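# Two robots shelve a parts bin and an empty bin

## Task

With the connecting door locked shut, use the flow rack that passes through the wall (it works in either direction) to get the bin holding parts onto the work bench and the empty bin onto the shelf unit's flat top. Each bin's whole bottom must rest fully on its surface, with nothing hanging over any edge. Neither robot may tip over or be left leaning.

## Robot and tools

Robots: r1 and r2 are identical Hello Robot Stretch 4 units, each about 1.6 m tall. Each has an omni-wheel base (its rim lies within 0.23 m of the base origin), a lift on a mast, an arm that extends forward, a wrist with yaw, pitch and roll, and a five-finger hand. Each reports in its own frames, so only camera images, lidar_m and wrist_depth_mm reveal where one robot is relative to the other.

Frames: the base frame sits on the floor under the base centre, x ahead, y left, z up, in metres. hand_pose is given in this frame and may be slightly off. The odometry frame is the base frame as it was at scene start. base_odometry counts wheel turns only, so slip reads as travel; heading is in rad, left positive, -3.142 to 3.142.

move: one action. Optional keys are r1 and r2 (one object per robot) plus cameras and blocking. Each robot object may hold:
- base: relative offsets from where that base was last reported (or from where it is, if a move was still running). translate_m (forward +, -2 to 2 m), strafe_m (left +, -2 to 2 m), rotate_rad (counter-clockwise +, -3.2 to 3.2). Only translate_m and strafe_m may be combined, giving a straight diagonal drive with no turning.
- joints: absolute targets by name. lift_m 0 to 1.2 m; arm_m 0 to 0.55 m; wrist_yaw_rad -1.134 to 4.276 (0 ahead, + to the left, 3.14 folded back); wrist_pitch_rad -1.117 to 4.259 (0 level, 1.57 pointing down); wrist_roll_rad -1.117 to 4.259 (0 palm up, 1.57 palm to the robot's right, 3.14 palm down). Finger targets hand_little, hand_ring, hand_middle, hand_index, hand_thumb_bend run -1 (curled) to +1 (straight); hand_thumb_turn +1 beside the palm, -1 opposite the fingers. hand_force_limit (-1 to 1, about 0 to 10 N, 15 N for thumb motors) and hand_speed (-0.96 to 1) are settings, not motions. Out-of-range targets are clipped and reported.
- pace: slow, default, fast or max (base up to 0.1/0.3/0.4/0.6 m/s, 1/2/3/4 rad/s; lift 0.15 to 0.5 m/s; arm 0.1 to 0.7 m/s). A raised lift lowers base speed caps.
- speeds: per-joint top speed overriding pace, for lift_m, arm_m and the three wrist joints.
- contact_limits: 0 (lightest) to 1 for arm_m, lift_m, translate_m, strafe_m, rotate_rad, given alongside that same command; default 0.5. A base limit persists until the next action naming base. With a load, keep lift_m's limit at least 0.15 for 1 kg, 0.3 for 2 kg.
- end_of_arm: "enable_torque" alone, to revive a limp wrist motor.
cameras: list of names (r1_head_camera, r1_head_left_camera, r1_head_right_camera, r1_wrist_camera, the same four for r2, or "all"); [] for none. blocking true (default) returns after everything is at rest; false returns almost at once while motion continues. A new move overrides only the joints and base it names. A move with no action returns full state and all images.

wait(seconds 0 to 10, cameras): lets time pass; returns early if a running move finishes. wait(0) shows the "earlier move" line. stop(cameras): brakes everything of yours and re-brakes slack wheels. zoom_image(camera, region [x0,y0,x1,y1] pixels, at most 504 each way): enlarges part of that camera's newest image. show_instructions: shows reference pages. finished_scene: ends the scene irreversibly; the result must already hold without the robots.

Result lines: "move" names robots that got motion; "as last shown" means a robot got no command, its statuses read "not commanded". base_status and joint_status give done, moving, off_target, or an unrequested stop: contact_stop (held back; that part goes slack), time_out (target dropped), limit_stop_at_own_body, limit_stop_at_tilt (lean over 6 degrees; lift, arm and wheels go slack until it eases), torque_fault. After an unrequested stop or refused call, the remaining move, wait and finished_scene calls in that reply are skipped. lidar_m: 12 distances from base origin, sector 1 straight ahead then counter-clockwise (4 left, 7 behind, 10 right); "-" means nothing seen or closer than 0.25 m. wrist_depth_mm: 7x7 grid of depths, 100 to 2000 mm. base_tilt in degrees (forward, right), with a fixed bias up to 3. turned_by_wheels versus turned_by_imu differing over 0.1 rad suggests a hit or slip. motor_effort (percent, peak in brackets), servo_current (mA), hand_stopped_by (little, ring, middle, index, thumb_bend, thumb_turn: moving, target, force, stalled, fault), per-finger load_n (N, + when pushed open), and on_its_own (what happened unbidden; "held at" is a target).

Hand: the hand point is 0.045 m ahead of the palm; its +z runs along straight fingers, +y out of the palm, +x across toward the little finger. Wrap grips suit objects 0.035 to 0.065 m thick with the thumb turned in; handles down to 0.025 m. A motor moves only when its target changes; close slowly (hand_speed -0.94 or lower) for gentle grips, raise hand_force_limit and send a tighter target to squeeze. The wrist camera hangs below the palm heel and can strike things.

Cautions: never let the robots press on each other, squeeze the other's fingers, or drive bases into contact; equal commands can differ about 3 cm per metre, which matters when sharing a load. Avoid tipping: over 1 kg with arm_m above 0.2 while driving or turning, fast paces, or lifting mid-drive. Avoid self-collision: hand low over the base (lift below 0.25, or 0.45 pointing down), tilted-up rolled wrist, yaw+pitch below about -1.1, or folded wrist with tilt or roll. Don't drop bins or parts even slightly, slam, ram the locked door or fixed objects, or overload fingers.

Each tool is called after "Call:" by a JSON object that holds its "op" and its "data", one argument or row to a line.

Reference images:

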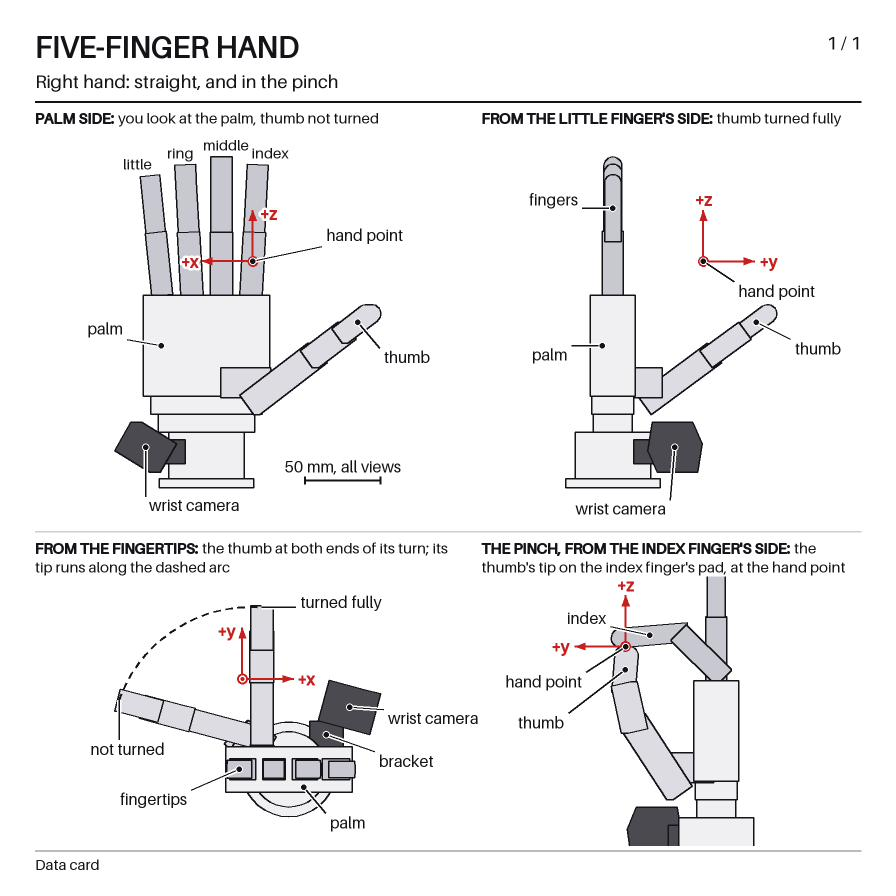

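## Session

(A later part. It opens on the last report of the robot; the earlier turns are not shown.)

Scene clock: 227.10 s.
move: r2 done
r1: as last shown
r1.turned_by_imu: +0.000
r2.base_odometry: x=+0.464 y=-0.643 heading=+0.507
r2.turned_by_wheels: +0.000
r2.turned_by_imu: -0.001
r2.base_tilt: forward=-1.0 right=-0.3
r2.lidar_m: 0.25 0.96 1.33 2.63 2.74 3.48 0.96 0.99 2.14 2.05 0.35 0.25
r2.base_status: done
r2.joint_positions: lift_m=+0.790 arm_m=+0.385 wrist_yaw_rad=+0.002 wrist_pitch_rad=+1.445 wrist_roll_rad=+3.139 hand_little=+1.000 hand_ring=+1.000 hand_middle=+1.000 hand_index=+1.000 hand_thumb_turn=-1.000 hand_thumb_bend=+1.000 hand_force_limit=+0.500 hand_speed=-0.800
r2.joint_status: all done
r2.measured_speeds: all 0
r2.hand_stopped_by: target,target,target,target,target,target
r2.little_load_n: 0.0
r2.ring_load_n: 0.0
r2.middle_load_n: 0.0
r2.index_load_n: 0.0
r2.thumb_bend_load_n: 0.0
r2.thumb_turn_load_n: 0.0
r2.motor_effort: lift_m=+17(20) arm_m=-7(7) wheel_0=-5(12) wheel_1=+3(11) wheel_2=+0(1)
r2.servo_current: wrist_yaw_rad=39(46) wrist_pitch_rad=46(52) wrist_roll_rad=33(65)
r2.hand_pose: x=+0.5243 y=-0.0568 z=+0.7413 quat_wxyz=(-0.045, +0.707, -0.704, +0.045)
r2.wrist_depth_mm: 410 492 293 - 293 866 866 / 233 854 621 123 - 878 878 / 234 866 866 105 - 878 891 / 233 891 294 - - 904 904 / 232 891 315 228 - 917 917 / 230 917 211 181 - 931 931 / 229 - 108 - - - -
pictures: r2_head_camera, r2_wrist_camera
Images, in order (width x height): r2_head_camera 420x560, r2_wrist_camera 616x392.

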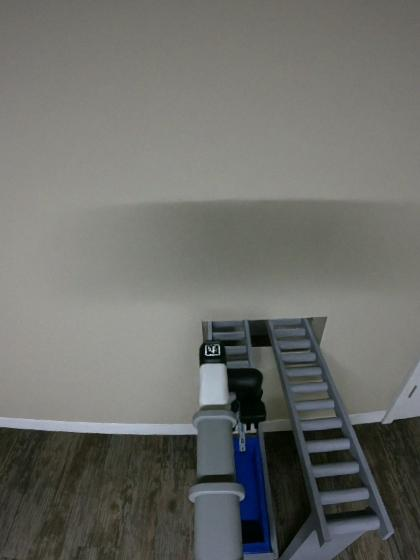

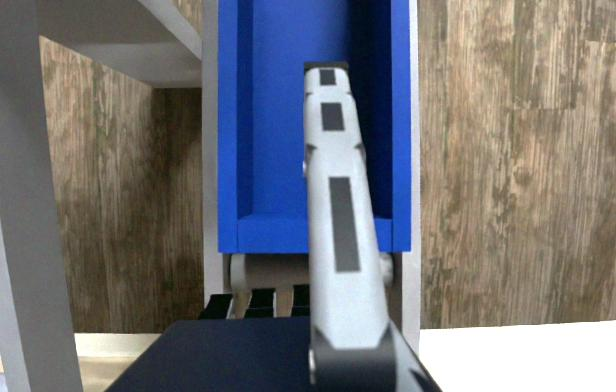

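Call:
{"op": "move", "data": {
  "r2": {"joints": {"arm_m": 0.381, "lift_m": 0.715}, "contact_limits": {"lift_m": 0.0}, "pace": "slow"},
  "cameras": ["r2_wrist_camera", "r2_head_camera"]
}}

Call:
{"op": "zoom_image", "data": {
  "camera": "r2_wrist_camera",
  "region": [140, 150, 480, 392]
}}

Scene clock: 229.00 s.
move: r2 done
r1: as last shown
r1.turned_by_imu: -0.001
r2.base_odometry: x=+0.464 y=-0.643 heading=+0.507
r2.turned_by_wheels: +0.000
r2.turned_by_imu: +0.000
r2.base_tilt: forward=-0.9 right=-0.2
r2.lidar_m: 0.25 0.98 1.36 2.63 2.76 3.50 0.96 1.00 2.16 2.05 0.33 0.26
r2.base_status: not commanded
r2.joint_positions: lift_m=+0.715 arm_m=+0.381 wrist_yaw_rad=+0.002 wrist_pitch_rad=+1.445 wrist_roll_rad=+3.139 hand_little=+1.000 hand_ring=+1.000 hand_middle=+1.000 hand_index=+1.000 hand_thumb_turn=-1.000 hand_thumb_bend=+1.000 hand_force_limit=+0.500 hand_speed=-0.800
r2.joint_status: all done
r2.measured_speeds: all 0
r2.hand_stopped_by: target,target,target,target,target,target
r2.little_load_n: 0.0
r2.ring_load_n: 0.0
r2.middle_load_n: 0.0
r2.index_load_n: 0.0
r2.thumb_bend_load_n: 0.0
r2.thumb_turn_load_n: 0.0
r2.motor_effort: lift_m=+16(20) arm_m=-7(13) wheel_0=-5(6) wheel_1=+3(3) wheel_2=+0(0)
r2.servo_current: wrist_yaw_rad=39(46) wrist_pitch_rad=33(52) wrist_roll_rad=39(59)
r2.contact_limits: lift_m 0
r2.hand_pose: x=+0.5203 y=-0.0568 z=+0.6663 quat_wxyz=(-0.045, +0.707, -0.704, +0.045)
r2.wrist_depth_mm: 469 469 152 - - 788 798 / 788 788 151 123 - 798 809 / 788 788 154 105 - 809 820 / 809 809 152 - - 831 831 / 820 820 153 174 - 831 842 / 831 831 153 153 - 854 854 / - 118 108 - - - -
pictures: r2_head_camera, r2_wrist_camera
Images, in order (width x height): r2_head_camera 420x560, r2_wrist_camera 616x392.

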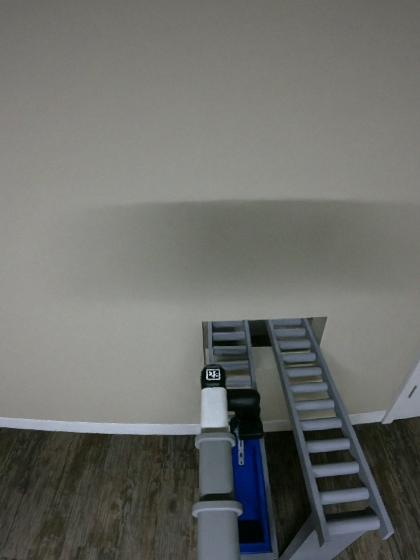

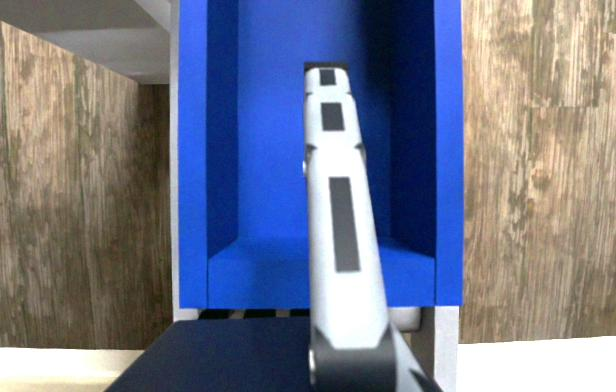

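Scaled by 1.482.

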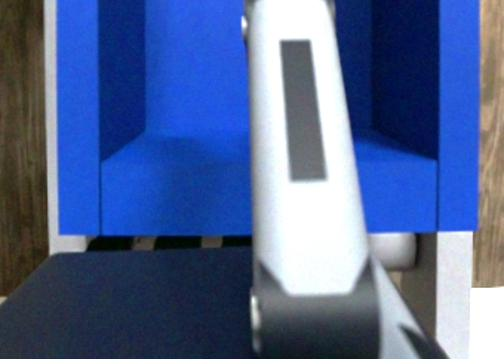

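Call:
{"op": "move", "data": {
  "r2": {"joints": {"lift_m": 0.709, "arm_m": 0.379}, "contact_limits": {"lift_m": 0.0}, "pace": "slow"}
}}

Call:
{"op": "move", "data": {
  "r2": {"joints": {"lift_m": 0.706}, "contact_limits": {"lift_m": 0.0}, "pace": "slow"},
  "cameras": ["r2_wrist_camera"]
}}

Call:
{"op": "zoom_image", "data": {
  "camera": "r2_wrist_camera",
  "region": [140, 150, 480, 392]
}}

Scene clock: 229.83 s.
move: r2 done
r1: as last shown
r1.turned_by_imu: +0.000
r2.base_odometry: x=+0.464 y=-0.643 heading=+0.507
r2.turned_by_wheels: +0.000
r2.turned_by_imu: +0.000
r2.base_tilt: forward=-1.0 right=-0.2
r2.lidar_m: 0.25 0.98 1.37 2.64 2.76 3.49 0.96 1.01 2.19 2.06 0.37 0.25
r2.base_status: not commanded
r2.joint_positions: lift_m=+0.709 arm_m=+0.379 wrist_yaw_rad=+0.002 wrist_pitch_rad=+1.445 wrist_roll_rad=+3.139 hand_little=+1.000 hand_ring=+1.000 hand_middle=+1.000 hand_index=+1.000 hand_thumb_turn=-1.000 hand_thumb_bend=+1.000 hand_force_limit=+0.500 hand_speed=-0.800
r2.joint_status: all done
r2.measured_speeds: all 0
r2.hand_stopped_by: target,target,target,target,target,target
r2.little_load_n: 0.0
r2.ring_load_n: 0.0
r2.middle_load_n: 0.0
r2.index_load_n: 0.0
r2.thumb_bend_load_n: 0.0
r2.thumb_turn_load_n: 0.0
r2.motor_effort: lift_m=+16(19) arm_m=-7(11) wheel_0=-5(6) wheel_1=+2(3) wheel_2=+0(0)
r2.servo_current: wrist_yaw_rad=33(39) wrist_pitch_rad=33(46) wrist_roll_rad=20(52)
r2.contact_limits: lift_m 0
r2.hand_pose: x=+0.5183 y=-0.0568 z=+0.6603 quat_wxyz=(-0.045, +0.707, -0.704, +0.045)
r2.wrist_depth_mm: 462 439 152 - 226 778 788 / 768 778 146 123 - 798 798 / 788 788 154 105 - 809 809 / 798 809 154 - - 820 831 / 820 820 154 - - 831 854 / 831 820 147 147 - 842 866 / - 118 108 - - - -
pictures: none

Scene clock: 230.37 s.
move: r2 done
r1.base_odometry: x=+0.901 y=-0.919 heading=-2.393
r1.turned_by_wheels: +0.000
r1.turned_by_imu: +0.000
r1.base_tilt: forward=-1.6 right=+0.0
r1.lidar_m: 0.40 0.42 1.47 1.82 1.93 0.86 0.82 3.26 3.02 2.85 1.63 0.45
r1.base_status: not commanded
r1.joint_positions: lift_m=+0.900 arm_m=+0.463 wrist_yaw_rad=+0.001 wrist_pitch_rad=+1.667 wrist_roll_rad=+1.569 hand_little=+1.000 hand_ring=+1.000 hand_middle=+1.000 hand_index=+1.000 hand_thumb_turn=-0.990 hand_thumb_bend=+1.000 hand_force_limit=+0.600 hand_speed=+0.500
r1.joint_status: not commanded
r1.measured_speeds: all 0
r1.hand_stopped_by: target,target,target,target,target,target
r1.little_load_n: 0.0
r1.ring_load_n: 0.0
r1.middle_load_n: 0.0
r1.index_load_n: 0.0
r1.thumb_bend_load_n: 0.0
r1.thumb_turn_load_n: 0.0
r1.motor_effort: lift_m=+23(23) arm_m=-8(9) wheel_0=-3(3) wheel_1=+2(2) wheel_2=+0(0)
r1.servo_current: wrist_yaw_rad=33(46) wrist_pitch_rad=46(59) wrist_roll_rad=46(65)
r1.hand_pose: x=+0.5826 y=-0.1477 z=+0.8605 quat_wxyz=(+0.000, +0.999, +0.002, -0.048)
r1.wrist_depth_mm: 866 960 1008 1025 1060 1098 1118 / 329 329 329 115 342 1098 1138 / 338 330 991 332 342 1098 1138 / 338 330 991 342 - 878 1118 / 325 325 330 332 - 878 891 / 878 960 131 - - 878 904 / 370 - - - - 1138 1160
r2.base_odometry: x=+0.464 y=-0.643 heading=+0.507
r2.turned_by_wheels: +0.000
r2.turned_by_imu: +0.000
r2.base_tilt: forward=-1.1 right=-0.4
r2.lidar_m: 0.25 0.97 1.34 2.64 2.77 3.49 0.96 1.00 2.17 2.05 0.34 0.25
r2.base_status: not commanded
r2.joint_positions: lift_m=+0.706 arm_m=+0.379 wrist_yaw_rad=+0.002 wrist_pitch_rad=+1.445 wrist_roll_rad=+3.139 hand_little=+1.000 hand_ring=+1.000 hand_middle=+1.000 hand_index=+1.000 hand_thumb_turn=-1.000 hand_thumb_bend=+1.000 hand_force_limit=+0.500 hand_speed=-0.800
r2.joint_status: all done
r2.measured_speeds: all 0
r2.hand_stopped_by: target,target,target,target,target,target
r2.little_load_n: 0.0
r2.ring_load_n: 0.0
r2.middle_load_n: 0.0
r2.index_load_n: 0.0
r2.thumb_bend_load_n: 0.0
r2.thumb_turn_load_n: 0.0
r2.motor_effort: lift_m=+16(16) arm_m=-7(8) wheel_0=-5(6) wheel_1=+3(3) wheel_2=+0(0)
r2.servo_current: wrist_yaw_rad=33(39) wrist_pitch_rad=39(46) wrist_roll_rad=46(52)
r2.contact_limits: lift_m 0
r2.hand_pose: x=+0.5183 y=-0.0568 z=+0.6573 quat_wxyz=(-0.045, +0.707, -0.704, +0.045)
r2.wrist_depth_mm: 462 442 151 - 223 - 778 / 778 778 143 123 - 788 798 / 778 788 154 105 - 798 809 / 798 798 154 - - 820 820 / 809 820 154 - - - 831 / 820 820 144 144 - 842 842 / - 831 108 - - - -
Images, in order (width x height): r2_wrist_camera 616x392.

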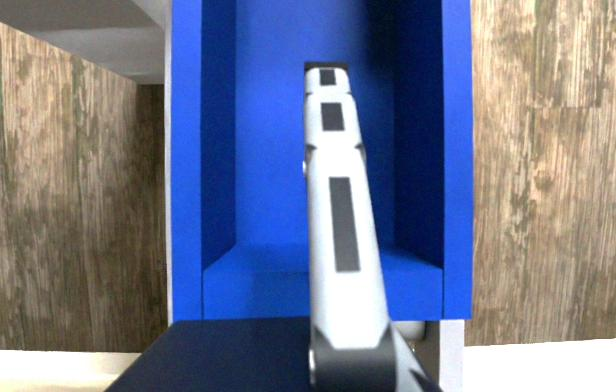

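Scaled by 1.482.

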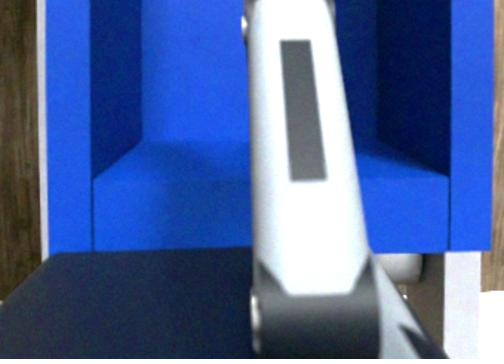

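Call:
{"op": "move", "data": {
  "r2": {"joints": {"lift_m": 0.704}, "contact_limits": {"lift_m": 0.0}, "pace": "slow"}
}}

Call:
{"op": "move", "data": {
  "r2": {"joints": {"hand_thumb_bend": -0.2}},
  "cameras": ["r2_wrist_camera", "r2_head_camera"]
}}

Call:
{"op": "zoom_image", "data": {
  "camera": "r2_head_camera",
  "region": [180, 340, 300, 560]
}}

Scene clock: 231.10 s.
move: r2 done
r1: as last shown
r2.base_odometry: x=+0.464 y=-0.643 heading=+0.507
r2.turned_by_wheels: +0.000
r2.turned_by_imu: +0.000
r2.base_tilt: forward=-1.1 right=-0.3
r2.lidar_m: 0.25 0.97 1.35 2.64 2.76 3.48 0.97 0.98 2.15 2.07 0.35 0.25
r2.base_status: not commanded
r2.joint_positions: lift_m=+0.704 arm_m=+0.379 wrist_yaw_rad=+0.002 wrist_pitch_rad=+1.445 wrist_roll_rad=+3.139 hand_little=+1.000 hand_ring=+1.000 hand_middle=+1.000 hand_index=+1.000 hand_thumb_turn=-1.000 hand_thumb_bend=+1.000 hand_force_limit=+0.500 hand_speed=-0.800
r2.joint_status: all done
r2.measured_speeds: all 0
r2.hand_stopped_by: target,target,target,target,target,target
r2.little_load_n: 0.0
r2.ring_load_n: 0.0
r2.middle_load_n: 0.0
r2.index_load_n: 0.0
r2.thumb_bend_load_n: 0.0
r2.thumb_turn_load_n: 0.0
r2.motor_effort: lift_m=+17(19) arm_m=-7(8) wheel_0=-5(6) wheel_1=+3(3) wheel_2=+0(0)
r2.servo_current: wrist_yaw_rad=33(46) wrist_pitch_rad=46(46) wrist_roll_rad=33(59)
r2.contact_limits: lift_m 0
r2.hand_pose: x=+0.5183 y=-0.0568 z=+0.6553 quat_wxyz=(-0.045, +0.707, -0.704, +0.045)
r2.wrist_depth_mm: 462 439 151 - 220 143 788 / 768 768 141 123 - 143 798 / 778 788 141 105 - 143 809 / 798 798 141 - - 144 820 / 809 809 142 - - 144 831 / 831 831 142 142 - 144 842 / - 831 108 - - - -
pictures: none

Scene clock: 235.77 s.
move: r2 done
r1: as last shown
r1.turned_by_imu: -0.002
r2.base_odometry: x=+0.464 y=-0.643 heading=+0.507
r2.turned_by_wheels: +0.000
r2.turned_by_imu: +0.001
r2.base_tilt: forward=-1.0 right=-0.3
r2.lidar_m: 0.25 0.96 1.35 2.64 2.76 3.49 0.95 1.00 2.16 2.07 0.37 0.27
r2.base_status: not commanded
r2.joint_positions: lift_m=+0.704 arm_m=+0.379 wrist_yaw_rad=+0.002 wrist_pitch_rad=+1.445 wrist_roll_rad=+3.139 hand_little=+1.000 hand_ring=+1.000 hand_middle=+1.000 hand_index=+1.000 hand_thumb_turn=-1.000 hand_thumb_bend=-0.200 hand_force_limit=+0.500 hand_speed=-0.800
r2.joint_status: all done
r2.measured_speeds: all 0
r2.hand_stopped_by: target,target,target,target,target,target
r2.little_load_n: 0.0
r2.ring_load_n: 0.0
r2.middle_load_n: 0.0
r2.index_load_n: 0.0
r2.thumb_bend_load_n: 0.5
r2.thumb_turn_load_n: 0.0
r2.motor_effort: lift_m=+17(17) arm_m=-7(8) wheel_0=-5(6) wheel_1=+3(3) wheel_2=+0(0)
r2.servo_current: wrist_yaw_rad=33(46) wrist_pitch_rad=46(52) wrist_roll_rad=46(72)
r2.contact_limits: lift_m 0
r2.hand_pose: x=+0.5183 y=-0.0568 z=+0.6553 quat_wxyz=(-0.045, +0.707, -0.704, +0.045)
r2.wrist_depth_mm: 466 439 152 - 221 143 788 / 768 778 141 - - 143 798 / 788 788 141 - 222 144 809 / 788 798 141 - - 143 820 / 798 809 142 162 - 144 831 / 820 820 142 142 - 144 854 / - 831 108 - - - -
pictures: r2_head_camera, r2_wrist_camera
Images, in order (width x height): r2_head_camera 420x560, r2_wrist_camera 616x392.

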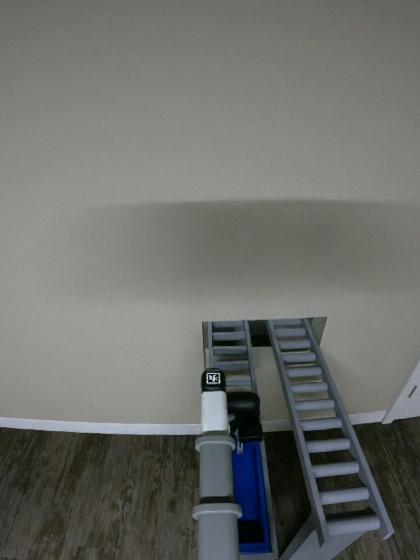

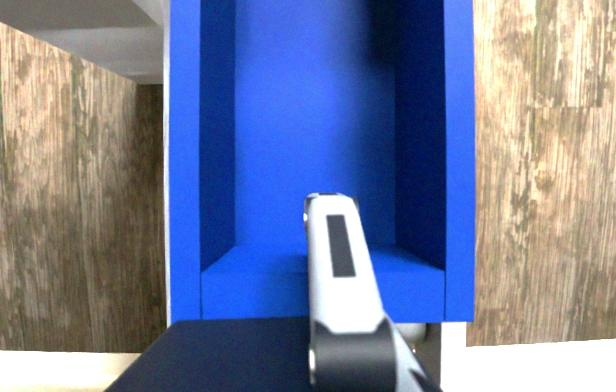

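Scaled by 2.291 from the camera's image (finer frame: 1200x1600).

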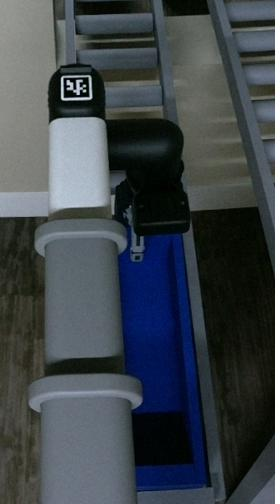

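Call:
{"op": "move", "data": {
  "r2": {"joints": {"arm_m": 0.3745}, "pace": "slow"}
}}

Call:
{"op": "move", "data": {
  "r2": {"joints": {"hand_thumb_bend": -0.95, "hand_force_limit": 0.7}},
  "cameras": ["r2_wrist_camera"]
}}

Scene clock: 236.67 s.
move: r2 done
r1: as last shown
r1.turned_by_imu: +0.000
r2.base_odometry: x=+0.464 y=-0.643 heading=+0.507
r2.turned_by_wheels: +0.000
r2.turned_by_imu: +0.000
r2.base_tilt: forward=-1.0 right=-0.4
r2.lidar_m: 0.25 0.97 1.34 2.64 2.73 3.48 0.96 1.01 2.15 2.06 0.36 0.27
r2.base_status: not commanded
r2.joint_positions: lift_m=+0.704 arm_m=+0.375 wrist_yaw_rad=+0.002 wrist_pitch_rad=+1.445 wrist_roll_rad=+3.139 hand_little=+1.000 hand_ring=+1.000 hand_middle=+1.000 hand_index=+1.000 hand_thumb_turn=-1.000 hand_thumb_bend=-0.200 hand_force_limit=+0.500 hand_speed=-0.800
r2.joint_status: all done
r2.measured_speeds: all 0
r2.hand_stopped_by: target,target,target,target,target,target
r2.little_load_n: 0.0
r2.ring_load_n: 0.0
r2.middle_load_n: 0.0
r2.index_load_n: 0.0
r2.thumb_bend_load_n: 0.0
r2.thumb_turn_load_n: 0.0
r2.motor_effort: lift_m=+16(17) arm_m=-8(14) wheel_0=-5(6) wheel_1=+3(3) wheel_2=+0(0)
r2.servo_current: wrist_yaw_rad=39(39) wrist_pitch_rad=46(52) wrist_roll_rad=46(59)
r2.contact_limits: lift_m 0
r2.hand_pose: x=+0.5138 y=-0.0568 z=+0.6553 quat_wxyz=(-0.045, +0.707, -0.704, +0.045)
r2.wrist_depth_mm: 466 436 140 - 220 143 778 / 768 768 141 - - 143 788 / 788 778 141 - 221 143 809 / 788 798 141 - - 144 809 / 809 809 153 176 - 144 831 / 831 831 142 143 - 144 854 / - 118 108 - - - -
pictures: none

Scene clock: 239.53 s.
move: r2 off_target
r1: as last shown
r1.turned_by_imu: -0.001
r2.base_odometry: x=+0.464 y=-0.643 heading=+0.507
r2.turned_by_wheels: +0.000
r2.turned_by_imu: +0.000
r2.base_tilt: forward=-1.2 right=-0.2
r2.lidar_m: 0.25 0.98 1.33 2.64 2.77 3.45 0.95 1.00 2.15 2.04 0.33 0.26
r2.base_status: not commanded
r2.joint_positions: lift_m=+0.704 arm_m=+0.375 wrist_yaw_rad=+0.002 wrist_pitch_rad=+1.445 wrist_roll_rad=+3.139 hand_little=+1.000 hand_ring=+1.000 hand_middle=+1.000 hand_index=+1.000 hand_thumb_turn=-1.000 hand_thumb_bend=-0.561 hand_force_limit=+0.700 hand_speed=-0.800
r2.joint_status: hand_thumb_bend off_target (ended at -0.561, target -0.950); the others done
r2.measured_speeds: all 0
r2.hand_stopped_by: target,target,target,target,force,target
r2.little_load_n: 0.0
r2.ring_load_n: -0.5
r2.middle_load_n: 0.0
r2.index_load_n: 0.0
r2.thumb_bend_load_n: 12.5
r2.thumb_turn_load_n: 0.5
r2.motor_effort: lift_m=+16(17) arm_m=-7(8) wheel_0=-5(6) wheel_1=+2(3) wheel_2=+0(0)
r2.servo_current: wrist_yaw_rad=39(46) wrist_pitch_rad=39(52) wrist_roll_rad=33(59)
r2.contact_limits: lift_m 0
r2.hand_pose: x=+0.5138 y=-0.0568 z=+0.6553 quat_wxyz=(-0.045, +0.707, -0.704, +0.045)
r2.wrist_depth_mm: 421 410 146 - - 778 778 / 768 621 145 - - 788 798 / 778 778 161 - - 143 809 / 788 798 158 - 216 144 820 / 809 809 156 159 - 144 831 / 820 831 142 143 - 144 854 / 831 842 108 - - - -
Images, in order (width x height): r2_wrist_camera 616x392.

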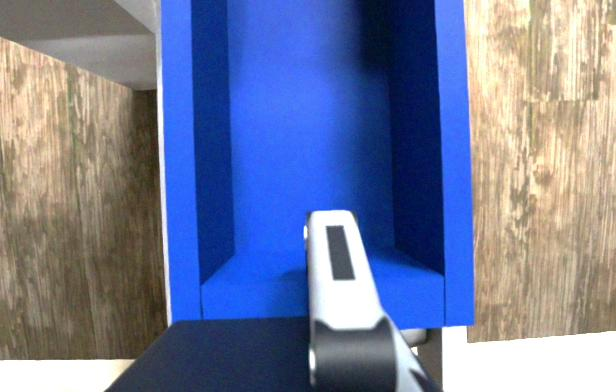

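Call:
{"op": "move", "data": {
  "r2": {"joints": {"lift_m": 0.724}, "pace": "slow"},
  "cameras": ["r2_wrist_camera", "r2_head_camera"]
}}

Call:
{"op": "zoom_image", "data": {
  "camera": "r2_head_camera",
  "region": [200, 400, 300, 560]
}}

Scene clock: 240.63 s.
move: r2 done
r1: as last shown
r1.turned_by_imu: +0.000
r2.base_odometry: x=+0.464 y=-0.643 heading=+0.507
r2.turned_by_wheels: +0.000
r2.turned_by_imu: +0.000
r2.base_tilt: forward=-1.1 right=-0.2
r2.lidar_m: 0.25 0.97 1.36 2.64 2.74 3.49 0.96 1.00 2.16 2.04 0.35 0.26
r2.base_status: not commanded
r2.joint_positions: lift_m=+0.724 arm_m=+0.375 wrist_yaw_rad=+0.002 wrist_pitch_rad=+1.445 wrist_roll_rad=+3.139 hand_little=+1.000 hand_ring=+1.000 hand_middle=+1.000 hand_index=+1.000 hand_thumb_turn=-1.000 hand_thumb_bend=-0.561 hand_force_limit=+0.700 hand_speed=-0.800
r2.joint_status: all done
r2.measured_speeds: all 0
r2.hand_stopped_by: target,target,target,target,force,target
r2.little_load_n: 0.0
r2.ring_load_n: 0.0
r2.middle_load_n: 0.0
r2.index_load_n: 0.0
r2.thumb_bend_load_n: 12.0
r2.thumb_turn_load_n: 0.5
r2.motor_effort: lift_m=+25(29) arm_m=-7(8) wheel_0=-5(6) wheel_1=+3(3) wheel_2=+0(0)
r2.servo_current: wrist_yaw_rad=39(46) wrist_pitch_rad=46(46) wrist_roll_rad=33(59)
r2.hand_pose: x=+0.5138 y=-0.0568 z=+0.6746 quat_wxyz=(-0.045, +0.707, -0.704, +0.045)
r2.wrist_depth_mm: 525 496 146 - - 778 788 / 778 778 145 - - 798 809 / 798 798 163 - - 809 831 / 809 809 160 - 216 831 842 / 831 842 162 159 - 854 854 / 854 854 142 143 - - 878 / - - 108 - - - -
pictures: r2_head_camera, r2_wrist_camera
Images, in order (width x height): r2_head_camera 420x560, r2_wrist_camera 616x392.

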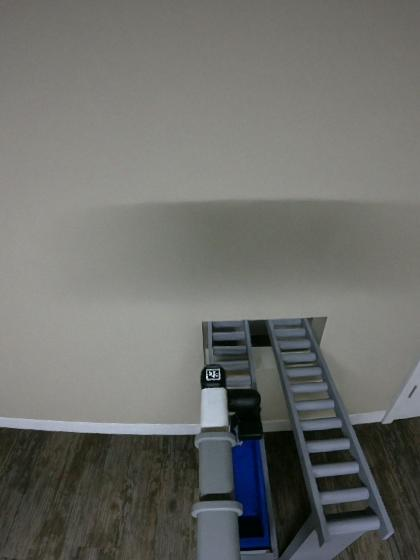

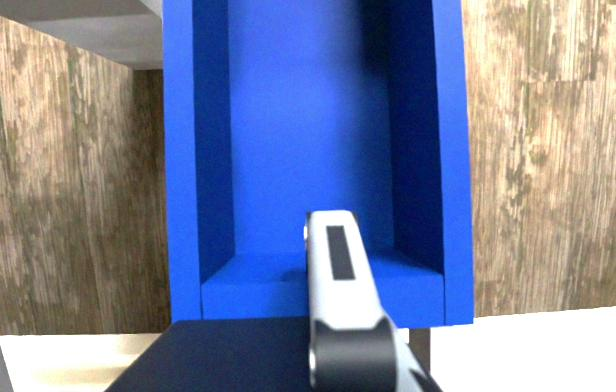

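Scaled by 3.150 from the camera's image (finer frame: 1200x1600).

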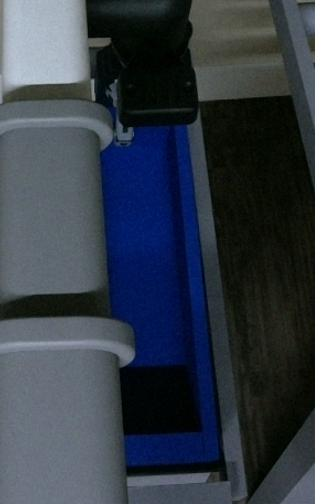

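Call:
{"op": "move", "data": {
  "r2": {"joints":{"lift_m":0.80},"speeds":{"lift_m":0.06}},
  "cameras": ["r2_head_camera","r2_wrist_camera"]
}}

Scene clock: 243.37 s.
move: r2 done
r1: as last shown
r1.turned_by_imu: -0.001
r2.base_odometry: x=+0.464 y=-0.643 heading=+0.507
r2.turned_by_wheels: +0.000
r2.turned_by_imu: +0.000
r2.base_tilt: forward=-1.0 right=-0.4
r2.lidar_m: 0.25 0.98 1.36 2.63 2.74 3.49 0.97 0.99 2.16 2.06 0.36 0.25
r2.base_status: not commanded
r2.joint_positions: lift_m=+0.800 arm_m=+0.375 wrist_yaw_rad=+0.002 wrist_pitch_rad=+1.445 wrist_roll_rad=+3.139 hand_little=+1.000 hand_ring=+1.000 hand_middle=+1.000 hand_index=+1.000 hand_thumb_turn=-1.000 hand_thumb_bend=-0.561 hand_force_limit=+0.700 hand_speed=-0.800
r2.joint_status: all done
r2.measured_speeds: all 0
r2.hand_stopped_by: target,target,target,target,force,target
r2.little_load_n: 0.0
r2.ring_load_n: 0.0
r2.middle_load_n: 0.0
r2.index_load_n: 0.0
r2.thumb_bend_load_n: 12.0
r2.thumb_turn_load_n: 0.5
r2.motor_effort: lift_m=+25(29) arm_m=-7(7) wheel_0=-5(6) wheel_1=+3(3) wheel_2=+0(0)
r2.servo_current: wrist_yaw_rad=39(46) wrist_pitch_rad=46(52) wrist_roll_rad=46(72)
r2.hand_pose: x=+0.5138 y=-0.0568 z=+0.7506 quat_wxyz=(-0.045, +0.707, -0.704, +0.045)
r2.wrist_depth_mm: 466 496 146 - - 854 854 / 842 842 145 - - 866 878 / 237 866 163 - - 878 917 / 236 891 160 - 216 904 917 / 234 917 162 159 - - 946 / 231 931 142 143 - - 946 / 251 118 108 - - - -
Images, in order (width x height): r2_head_camera 420x560, r2_wrist_camera 616x392.

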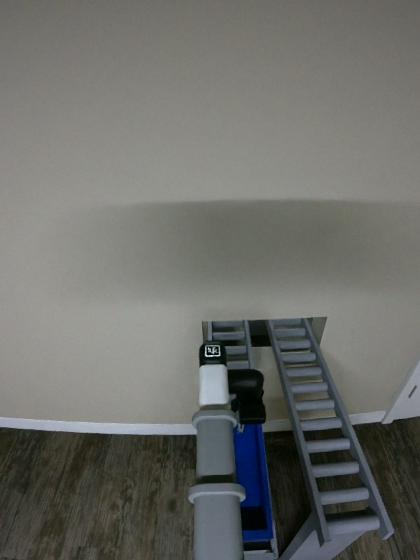

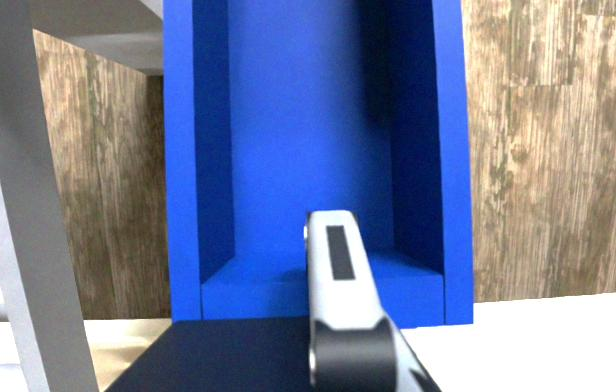

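Call:
{"op": "move", "data": {
  "r2": {"joints":{"lift_m":0.93},"speeds":{"lift_m":0.1}}
}}

Call:
{"op": "move", "data": {
  "r2": {"base":{"translate_m":-0.35},"pace":"slow"},
  "cameras": ["r2_head_camera","r2_wrist_camera"]
}}

Scene clock: 245.43 s.
move: r2 done
r1: as last shown
r2.base_odometry: x=+0.464 y=-0.643 heading=+0.507
r2.turned_by_wheels: +0.000
r2.turned_by_imu: +0.000
r2.base_tilt: forward=-1.0 right=-0.4
r2.lidar_m: 0.25 0.97 1.35 2.62 2.74 3.47 0.96 0.98 2.14 2.07 0.34 0.25
r2.base_status: not commanded
r2.joint_positions: lift_m=+0.930 arm_m=+0.375 wrist_yaw_rad=+0.002 wrist_pitch_rad=+1.445 wrist_roll_rad=+3.139 hand_little=+1.000 hand_ring=+1.000 hand_middle=+1.000 hand_index=+1.000 hand_thumb_turn=-1.000 hand_thumb_bend=-0.561 hand_force_limit=+0.700 hand_speed=-0.800
r2.joint_status: all done
r2.measured_speeds: all 0
r2.hand_stopped_by: target,target,target,target,force,target
r2.little_load_n: 0.0
r2.ring_load_n: 0.0
r2.middle_load_n: 0.0
r2.index_load_n: 0.0
r2.thumb_bend_load_n: 12.0
r2.thumb_turn_load_n: 0.5
r2.motor_effort: lift_m=+25(29) arm_m=-7(7) wheel_0=-5(6) wheel_1=+3(3) wheel_2=+0(0)
r2.servo_current: wrist_yaw_rad=39(46) wrist_pitch_rad=39(52) wrist_roll_rad=59(59)
r2.hand_pose: x=+0.5138 y=-0.0568 z=+0.8806 quat_wxyz=(-0.045, +0.707, -0.704, +0.045)
r2.wrist_depth_mm: 327 347 146 - - 976 976 / 334 345 145 - - 1008 1008 / 976 342 163 - - 1008 1025 / 1008 347 160 - 216 1025 1042 / 370 364 162 159 - - 1078 / 382 382 142 143 - - - / 399 366 108 - - - -
pictures: none

Scene clock: 250.20 s.
move: r2 done
r1.base_odometry: x=+0.901 y=-0.919 heading=-2.393
r1.turned_by_wheels: +0.000
r1.turned_by_imu: -0.002
r1.base_tilt: forward=-1.7 right=+0.1
r1.lidar_m: 0.39 0.43 1.47 1.85 1.91 0.85 0.81 3.28 3.03 2.84 1.63 0.47
r1.base_status: not commanded
r1.joint_positions: lift_m=+0.900 arm_m=+0.463 wrist_yaw_rad=+0.001 wrist_pitch_rad=+1.667 wrist_roll_rad=+1.569 hand_little=+1.000 hand_ring=+1.000 hand_middle=+1.000 hand_index=+1.000 hand_thumb_turn=-0.990 hand_thumb_bend=+1.000 hand_force_limit=+0.600 hand_speed=+0.500
r1.joint_status: not commanded
r1.measured_speeds: all 0
r1.hand_stopped_by: target,target,target,target,target,target
r1.little_load_n: 0.0
r1.ring_load_n: 0.0
r1.middle_load_n: 0.0
r1.index_load_n: 0.0
r1.thumb_bend_load_n: 0.0
r1.thumb_turn_load_n: 0.0
r1.motor_effort: lift_m=+23(23) arm_m=-8(9) wheel_0=-3(3) wheel_1=+2(2) wheel_2=+0(1)
r1.servo_current: wrist_yaw_rad=59(65) wrist_pitch_rad=46(72) wrist_roll_rad=46(85)
r1.hand_pose: x=+0.5826 y=-0.1477 z=+0.8605 quat_wxyz=(+0.000, +0.999, +0.002, -0.048)
r1.wrist_depth_mm: 866 960 991 1008 1060 1098 1138 / 329 327 327 115 342 1098 1138 / 338 330 991 332 343 1098 1138 / 338 330 991 340 - 878 1138 / 325 327 329 332 - 866 891 / 878 960 131 - - 878 904 / 370 - - - - 1118 1160
r2.base_odometry: x=+0.158 y=-0.813 heading=+0.507
r2.turned_by_wheels: +0.000
r2.turned_by_imu: +0.002
r2.base_tilt: forward=-1.2 right=-0.2
r2.lidar_m: 0.27 1.33 1.86 2.63 2.77 3.12 0.65 0.63 2.17 2.05 1.79 0.27
r2.base_status: done
r2.joint_positions: lift_m=+0.930 arm_m=+0.375 wrist_yaw_rad=+0.002 wrist_pitch_rad=+1.445 wrist_roll_rad=+3.139 hand_little=+1.000 hand_ring=+1.000 hand_middle=+1.000 hand_index=+1.000 hand_thumb_turn=-1.000 hand_thumb_bend=-0.561 hand_force_limit=+0.700 hand_speed=-0.800
r2.joint_status: not commanded
r2.measured_speeds: all 0
r2.hand_stopped_by: target,target,target,target,force,target
r2.little_load_n: 0.0
r2.ring_load_n: 0.5
r2.middle_load_n: 0.0
r2.index_load_n: 0.0
r2.thumb_bend_load_n: 12.5
r2.thumb_turn_load_n: 0.5
r2.motor_effort: lift_m=+25(25) arm_m=-7(7) wheel_0=-6(12) wheel_1=-2(8) wheel_2=+6(11)
r2.servo_current: wrist_yaw_rad=39(46) wrist_pitch_rad=39(52) wrist_roll_rad=26(65)
r2.hand_pose: x=+0.5138 y=-0.0568 z=+0.8806 quat_wxyz=(-0.045, +0.707, -0.704, +0.045)
r2.wrist_depth_mm: 946 960 146 - - 976 976 / 946 960 145 - - 991 1008 / 991 991 163 - - 1008 1025 / 1008 1008 160 - 217 1025 1042 / 1042 466 162 158 - - 1078 / 357 355 142 143 - 1078 1098 / 368 351 108 - - - 1118
Images, in order (width x height): r2_head_camera 420x560, r2_wrist_camera 616x392.

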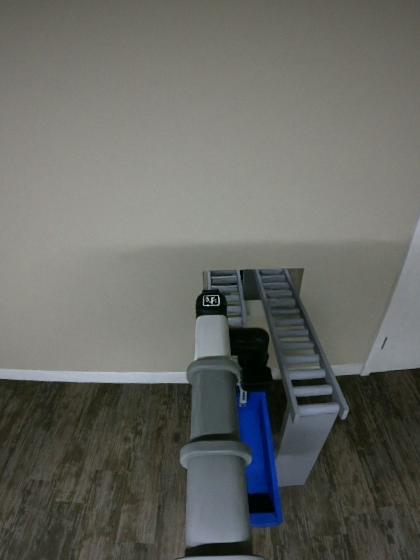

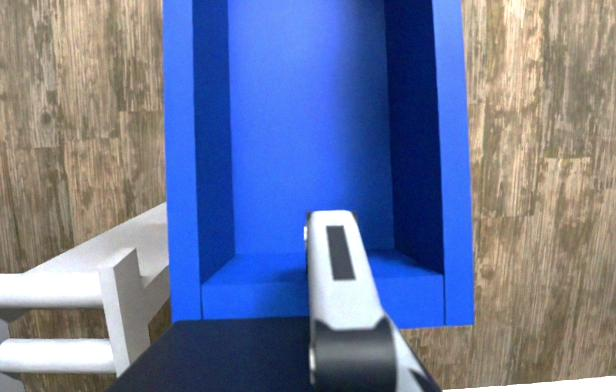

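Call:
{"op": "move", "data": {
  "r2": {"joints":{"lift_m":1.0,"wrist_pitch_rad":1.565},"speeds":{"lift_m":0.12,"wrist_pitch_rad":0.3}}
}}

Call:
{"op": "move", "data": {
  "r2": {"base":{"rotate_rad":-2.3},"pace":"slow"},
  "cameras": ["r2_head_camera","r2_wrist_camera","r2_head_left_camera","r2_head_right_camera"]
}}

Scene clock: 251.87 s.
move: r2 done
r1: as last shown
r1.turned_by_imu: -0.001
r2.base_odometry: x=+0.158 y=-0.813 heading=+0.507
r2.turned_by_wheels: +0.000
r2.turned_by_imu: +0.000
r2.base_tilt: forward=-0.9 right=-0.1
r2.lidar_m: 0.25 1.31 1.85 2.65 2.75 3.14 0.65 0.62 2.18 2.04 1.80 0.25
r2.base_status: not commanded
r2.joint_positions: lift_m=+1.000 arm_m=+0.375 wrist_yaw_rad=+0.002 wrist_pitch_rad=+1.561 wrist_roll_rad=+3.139 hand_little=+1.000 hand_ring=+1.000 hand_middle=+1.000 hand_index=+1.000 hand_thumb_turn=-1.000 hand_thumb_bend=-0.561 hand_force_limit=+0.700 hand_speed=-0.800
r2.joint_status: all done
r2.measured_speeds: all 0
r2.hand_stopped_by: target,target,target,target,force,target
r2.little_load_n: 0.0
r2.ring_load_n: 0.0
r2.middle_load_n: 0.0
r2.index_load_n: 0.0
r2.thumb_bend_load_n: 12.5
r2.thumb_turn_load_n: 1.0
r2.motor_effort: lift_m=+25(30) arm_m=-7(7) wheel_0=-6(7) wheel_1=-3(3) wheel_2=+6(6)
r2.servo_current: wrist_yaw_rad=33(46) wrist_pitch_rad=46(85) wrist_roll_rad=46(59)
r2.hand_pose: x=+0.4876 y=-0.0569 z=+0.9558 quat_wxyz=(-0.003, +0.709, -0.706, +0.003)
r2.wrist_depth_mm: 1060 1060 146 - - 1078 1098 / 1060 1078 145 - - 1098 1098 / 1060 1078 163 - - 1098 1098 / 1078 1078 160 - 216 1118 1098 / 1078 1078 161 - - - 1138 / 415 418 142 143 - 1118 1118 / 430 424 108 - - - 1118
pictures: none

Scene clock: 255.47 s.
move: r2 done
r1: as last shown
r2.base_odometry: x=+0.158 y=-0.813 heading=-1.792
r2.turned_by_wheels: -2.299
r2.turned_by_imu: -2.300
r2.base_tilt: forward=-1.2 right=-0.3
r2.lidar_m: 0.25 2.06 2.06 0.69 0.58 1.29 1.59 2.63 2.66 3.21 2.99 0.25
r2.base_status: done
r2.joint_positions: lift_m=+1.000 arm_m=+0.375 wrist_yaw_rad=+0.002 wrist_pitch_rad=+1.561 wrist_roll_rad=+3.139 hand_little=+1.000 hand_ring=+1.000 hand_middle=+1.000 hand_index=+1.000 hand_thumb_turn=-1.000 hand_thumb_bend=-0.561 hand_force_limit=+0.700 hand_speed=-0.800
r2.joint_status: not commanded
r2.measured_speeds: all 0
r2.hand_stopped_by: target,target,target,target,force,target
r2.little_load_n: 0.0
r2.ring_load_n: 0.0
r2.middle_load_n: 0.0
r2.index_load_n: 0.0
r2.thumb_bend_load_n: 12.5
r2.thumb_turn_load_n: 1.0
r2.motor_effort: lift_m=+25(26) arm_m=-7(7) wheel_0=+7(12) wheel_1=+2(8) wheel_2=+4(10)
r2.servo_current: wrist_yaw_rad=39(46) wrist_pitch_rad=39(59) wrist_roll_rad=46(65)
r2.hand_pose: x=+0.4876 y=-0.0569 z=+0.9558 quat_wxyz=(-0.003, +0.709, -0.706, +0.003)
r2.wrist_depth_mm: 1060 1060 146 - - 1078 1098 / 1060 1060 145 - - 1078 1098 / 1078 1078 163 - - 1098 1118 / 1098 778 160 - 216 1098 1118 / 492 500 162 - - - 1118 / 496 496 143 143 - 1118 1138 / 500 500 108 - - - 1118
pictures: r2_head_camera, r2_head_left_camera, r2_head_right_camera, r2_wrist_camera
Images, in order (width x height): r2_head_camera 420x560, r2_head_left_camera 420x672, r2_head_right_camera 420x672, r2_wrist_camera 616x392.

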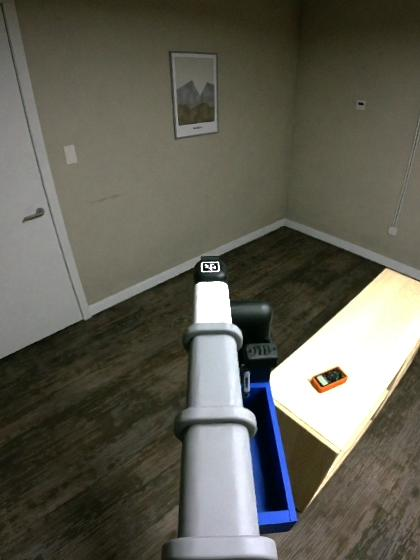

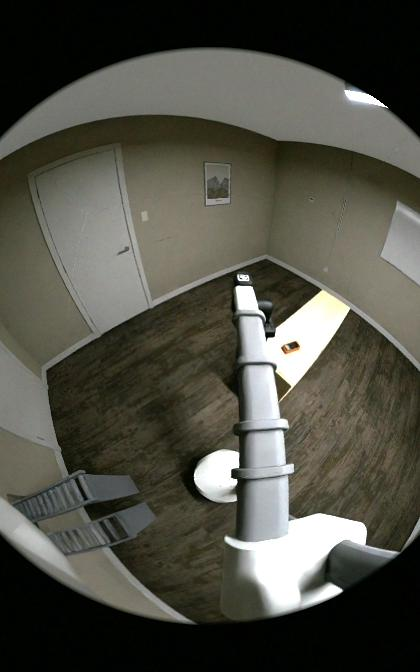

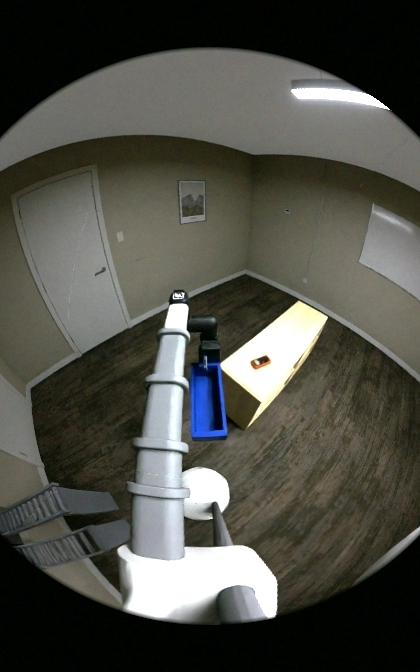

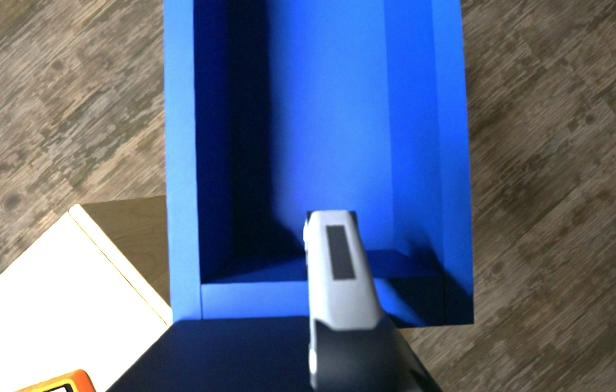

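Call:
{"op": "zoom_image", "data": {
  "camera": "r2_head_camera",
  "region": [230, 240, 420, 540]
}}

Call:
{"op": "zoom_image", "data": {
  "camera": "r2_head_right_camera",
  "region": [170, 280, 350, 450]
}}

Scaled by 1.680 from the camera's image (finer frame: 1200x1600).

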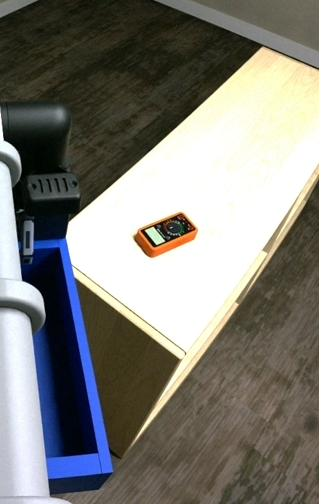

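Scaled by 2.800 from the camera's image (finer frame: 600x960).

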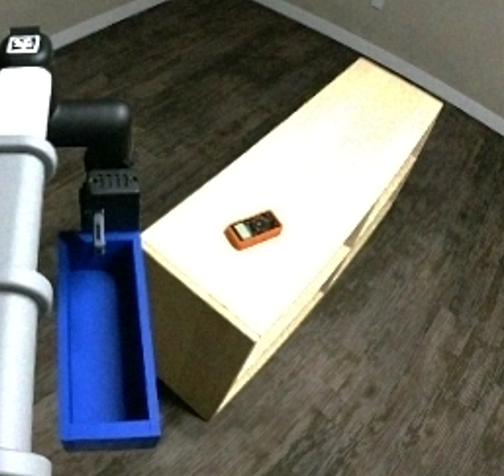

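Call:
{"op": "move", "data": {
  "r2": {"base":{"strafe_m":-0.6},"pace":"default"}
}}

Call:
{"op": "move", "data": {
  "r2": {"base":{"rotate_rad":0.66},"joints":{"wrist_roll_rad":1.571},"speeds":{"wrist_roll_rad":0.5},"pace":"slow"},
  "cameras": ["r2_head_camera","r2_wrist_camera","r2_head_right_camera"]
}}

Scene clock: 259.90 s.
move: r2 done
r1: as last shown
r1.turned_by_imu: -0.002
r1.thumb_bend_load_n: -0.5
r2.base_odometry: x=-0.427 y=-0.681 heading=-1.791
r2.turned_by_wheels: +0.000
r2.turned_by_imu: +0.001
r2.base_tilt: forward=-1.1 right=-0.3
r2.lidar_m: 0.25 0.57 2.46 1.17 1.11 1.78 2.15 2.23 2.26 2.74 2.53 0.25
r2.base_status: done
r2.joint_positions: lift_m=+1.000 arm_m=+0.375 wrist_yaw_rad=+0.002 wrist_pitch_rad=+1.561 wrist_roll_rad=+3.139 hand_little=+1.000 hand_ring=+1.000 hand_middle=+1.000 hand_index=+1.000 hand_thumb_turn=-1.000 hand_thumb_bend=-0.561 hand_force_limit=+0.700 hand_speed=-0.800
r2.joint_status: not commanded
r2.measured_speeds: all 0
r2.hand_stopped_by: target,target,target,target,force,target
r2.little_load_n: 0.0
r2.ring_load_n: 0.0
r2.middle_load_n: 0.0
r2.index_load_n: 0.0
r2.thumb_bend_load_n: 12.5
r2.thumb_turn_load_n: 1.0
r2.motor_effort: lift_m=+24(25) arm_m=-7(7) wheel_0=+4(19) wheel_1=-2(12) wheel_2=+0(4)
r2.servo_current: wrist_yaw_rad=39(46) wrist_pitch_rad=46(52) wrist_roll_rad=33(59)
r2.hand_pose: x=+0.4876 y=-0.0569 z=+0.9559 quat_wxyz=(-0.003, +0.709, -0.706, +0.003)
r2.wrist_depth_mm: 1060 1060 146 - - 1078 1078 / 1060 1078 145 - - 1098 1098 / 1078 1078 163 - - 1098 1098 / 1078 1078 160 - 216 508 1098 / 1078 1098 162 - - 508 1098 / 1078 1098 142 143 - 512 512 / 1098 1098 108 - - 512 517
pictures: none

Scene clock: 263.50 s.
move: r2 done
r1: as last shown
r1.turned_by_imu: -0.001
r2.base_odometry: x=-0.427 y=-0.681 heading=-1.133
r2.turned_by_wheels: +0.659
r2.turned_by_imu: +0.661
r2.base_tilt: forward=-1.1 right=-0.3
r2.lidar_m: 0.57 2.53 1.09 1.20 1.78 2.38 2.23 2.30 2.68 2.53 0.80 0.47
r2.base_status: done
r2.joint_positions: lift_m=+1.000 arm_m=+0.375 wrist_yaw_rad=+0.002 wrist_pitch_rad=+1.563 wrist_roll_rad=+1.573 hand_little=+1.000 hand_ring=+1.000 hand_middle=+1.000 hand_index=+1.000 hand_thumb_turn=-1.000 hand_thumb_bend=-0.561 hand_force_limit=+0.700 hand_speed=-0.800
r2.joint_status: all done
r2.measured_speeds: all 0
r2.hand_stopped_by: target,target,target,target,force,target
r2.little_load_n: 0.0
r2.ring_load_n: 0.0
r2.middle_load_n: 0.0
r2.index_load_n: 0.5
r2.thumb_bend_load_n: 12.5
r2.thumb_turn_load_n: 1.0
r2.motor_effort: lift_m=+24(25) arm_m=-7(7) wheel_0=-5(12) wheel_1=-3(9) wheel_2=-5(11)
r2.servo_current: wrist_yaw_rad=39(46) wrist_pitch_rad=46(52) wrist_roll_rad=33(78)
r2.hand_pose: x=+0.5166 y=-0.1476 z=+0.9562 quat_wxyz=(+0.000, +1.000, +0.000, +0.004)
r2.wrist_depth_mm: 504 500 146 - - 1078 1078 / 500 500 145 - - 1098 1078 / 504 500 163 - - 1098 1078 / 1098 500 160 - 217 878 878 / 1098 1098 161 - - - 878 / 1078 1098 142 143 - 878 891 / 1118 1098 108 - - - 1098
pictures: r2_head_camera, r2_head_right_camera, r2_wrist_camera
Images, in order (width x height): r2_head_camera 420x560, r2_head_right_camera 420x672, r2_wrist_camera 616x392.

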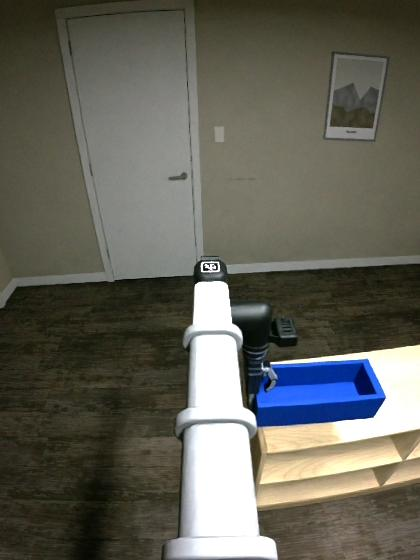

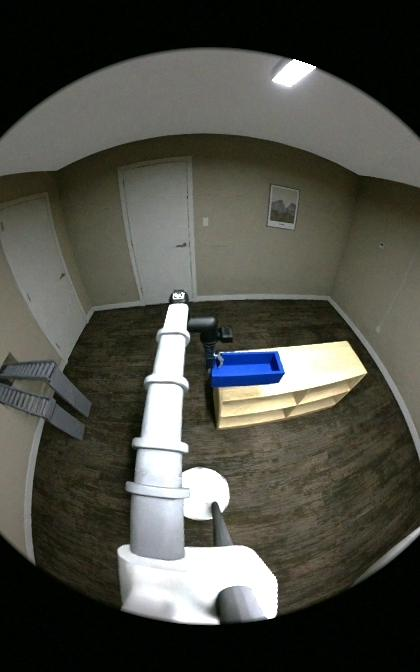

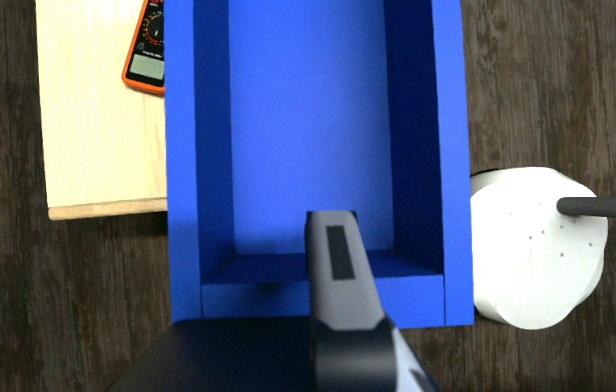

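Call:
{"op": "move", "data": {
  "r2": {"base":{"rotate_rad":0.05},"pace":"slow"}
}}

Call:
{"op": "move", "data": {
  "r2": {"base":{"strafe_m":-0.46,"translate_m":0.10},"joints":{"arm_m":0.445},"speeds":{"arm_m":0.1},"pace":"default"},
  "cameras": ["r2_head_camera","r2_wrist_camera","r2_head_right_camera"]
}}

Scene clock: 264.83 s.
move: r2 done
r1: as last shown
r1.thumb_bend_load_n: 0.0
r2.base_odometry: x=-0.427 y=-0.681 heading=-1.084
r2.turned_by_wheels: +0.049
r2.turned_by_imu: +0.048
r2.base_tilt: forward=-1.1 right=-0.3
r2.lidar_m: 0.65 2.43 1.11 1.41 1.81 2.36 2.25 2.34 2.63 2.53 0.76 0.49
r2.base_status: done
r2.joint_positions: lift_m=+1.000 arm_m=+0.375 wrist_yaw_rad=+0.002 wrist_pitch_rad=+1.563 wrist_roll_rad=+1.573 hand_little=+1.000 hand_ring=+1.000 hand_middle=+1.000 hand_index=+1.000 hand_thumb_turn=-1.000 hand_thumb_bend=-0.561 hand_force_limit=+0.700 hand_speed=-0.800
r2.joint_status: not commanded
r2.measured_speeds: all 0
r2.hand_stopped_by: target,target,target,target,force,target
r2.little_load_n: 0.0
r2.ring_load_n: 0.0
r2.middle_load_n: 0.0
r2.index_load_n: 0.0
r2.thumb_bend_load_n: 12.5
r2.thumb_turn_load_n: 1.0
r2.motor_effort: lift_m=+24(24) arm_m=-7(7) wheel_0=-7(12) wheel_1=-4(7) wheel_2=-5(8)
r2.servo_current: wrist_yaw_rad=33(46) wrist_pitch_rad=26(52) wrist_roll_rad=59(59)
r2.hand_pose: x=+0.5166 y=-0.1476 z=+0.9562 quat_wxyz=(+0.000, +1.000, +0.000, +0.004)
r2.wrist_depth_mm: 1098 500 146 - - 1098 1078 / 1098 500 145 - - 1078 1098 / 1098 504 162 - - 1098 1078 / 1098 1098 160 - 216 891 878 / 1118 1098 162 - - - 878 / 1098 1098 142 143 - 891 878 / 1118 1098 108 - - - 1098
pictures: none

Scene clock: 267.83 s.
move: r2 done
r1: as last shown
r1.index_load_n: -0.5
r2.base_odometry: x=-0.787 y=-0.985 heading=-1.084
r2.turned_by_wheels: +0.000
r2.turned_by_imu: +0.000
r2.base_tilt: forward=-1.0 right=-0.2
r2.lidar_m: 0.40 0.43 1.57 1.52 2.29 2.44 2.31 2.45 2.18 2.08 0.62 0.44
r2.base_status: done
r2.joint_positions: lift_m=+1.000 arm_m=+0.445 wrist_yaw_rad=+0.002 wrist_pitch_rad=+1.564 wrist_roll_rad=+1.573 hand_little=+1.000 hand_ring=+1.000 hand_middle=+1.000 hand_index=+1.000 hand_thumb_turn=-1.000 hand_thumb_bend=-0.561 hand_force_limit=+0.700 hand_speed=-0.800
r2.joint_status: all done
r2.measured_speeds: all 0
r2.hand_stopped_by: target,target,target,target,force,target
r2.little_load_n: 0.0
r2.ring_load_n: 0.0
r2.middle_load_n: 0.0
r2.index_load_n: 0.5
r2.thumb_bend_load_n: 12.5
r2.thumb_turn_load_n: 1.0
r2.motor_effort: lift_m=+24(25) arm_m=+7(12) wheel_0=+2(17) wheel_1=-2(11) wheel_2=-5(9)
r2.servo_current: wrist_yaw_rad=46(46) wrist_pitch_rad=46(52) wrist_roll_rad=39(65)
r2.hand_pose: x=+0.5865 y=-0.1476 z=+0.9562 quat_wxyz=(+0.000, +1.000, +0.000, +0.004)
r2.wrist_depth_mm: 1098 1098 146 - - 1098 1078 / 1078 1098 145 - - 1078 1078 / 1098 1098 163 - - 1098 1078 / 1098 1098 160 - 216 891 878 / 1098 1078 162 158 - - 878 / 1098 1098 142 143 - 891 878 / 1098 1078 108 - - - 1098
pictures: r2_head_camera, r2_head_right_camera, r2_wrist_camera
Images, in order (width x height): r2_head_camera 420x560, r2_head_right_camera 420x672, r2_wrist_camera 616x392.

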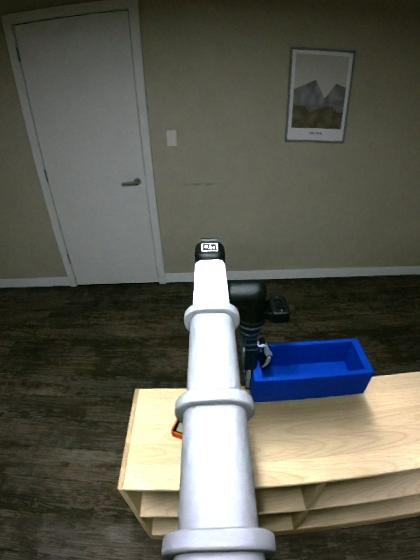

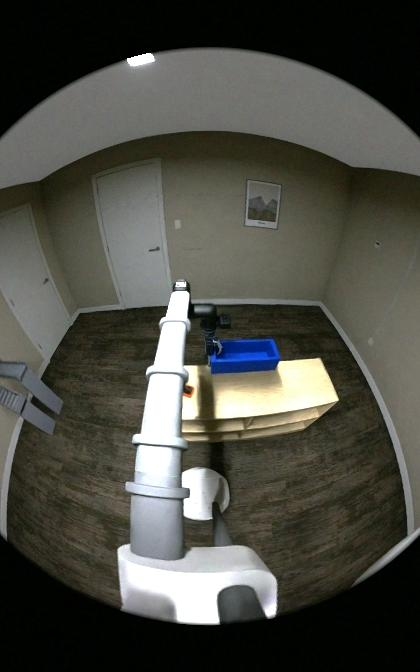

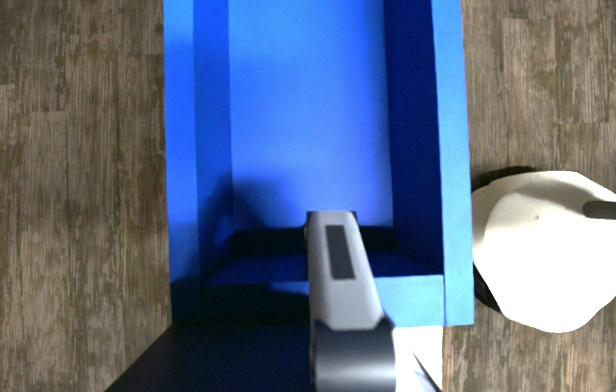

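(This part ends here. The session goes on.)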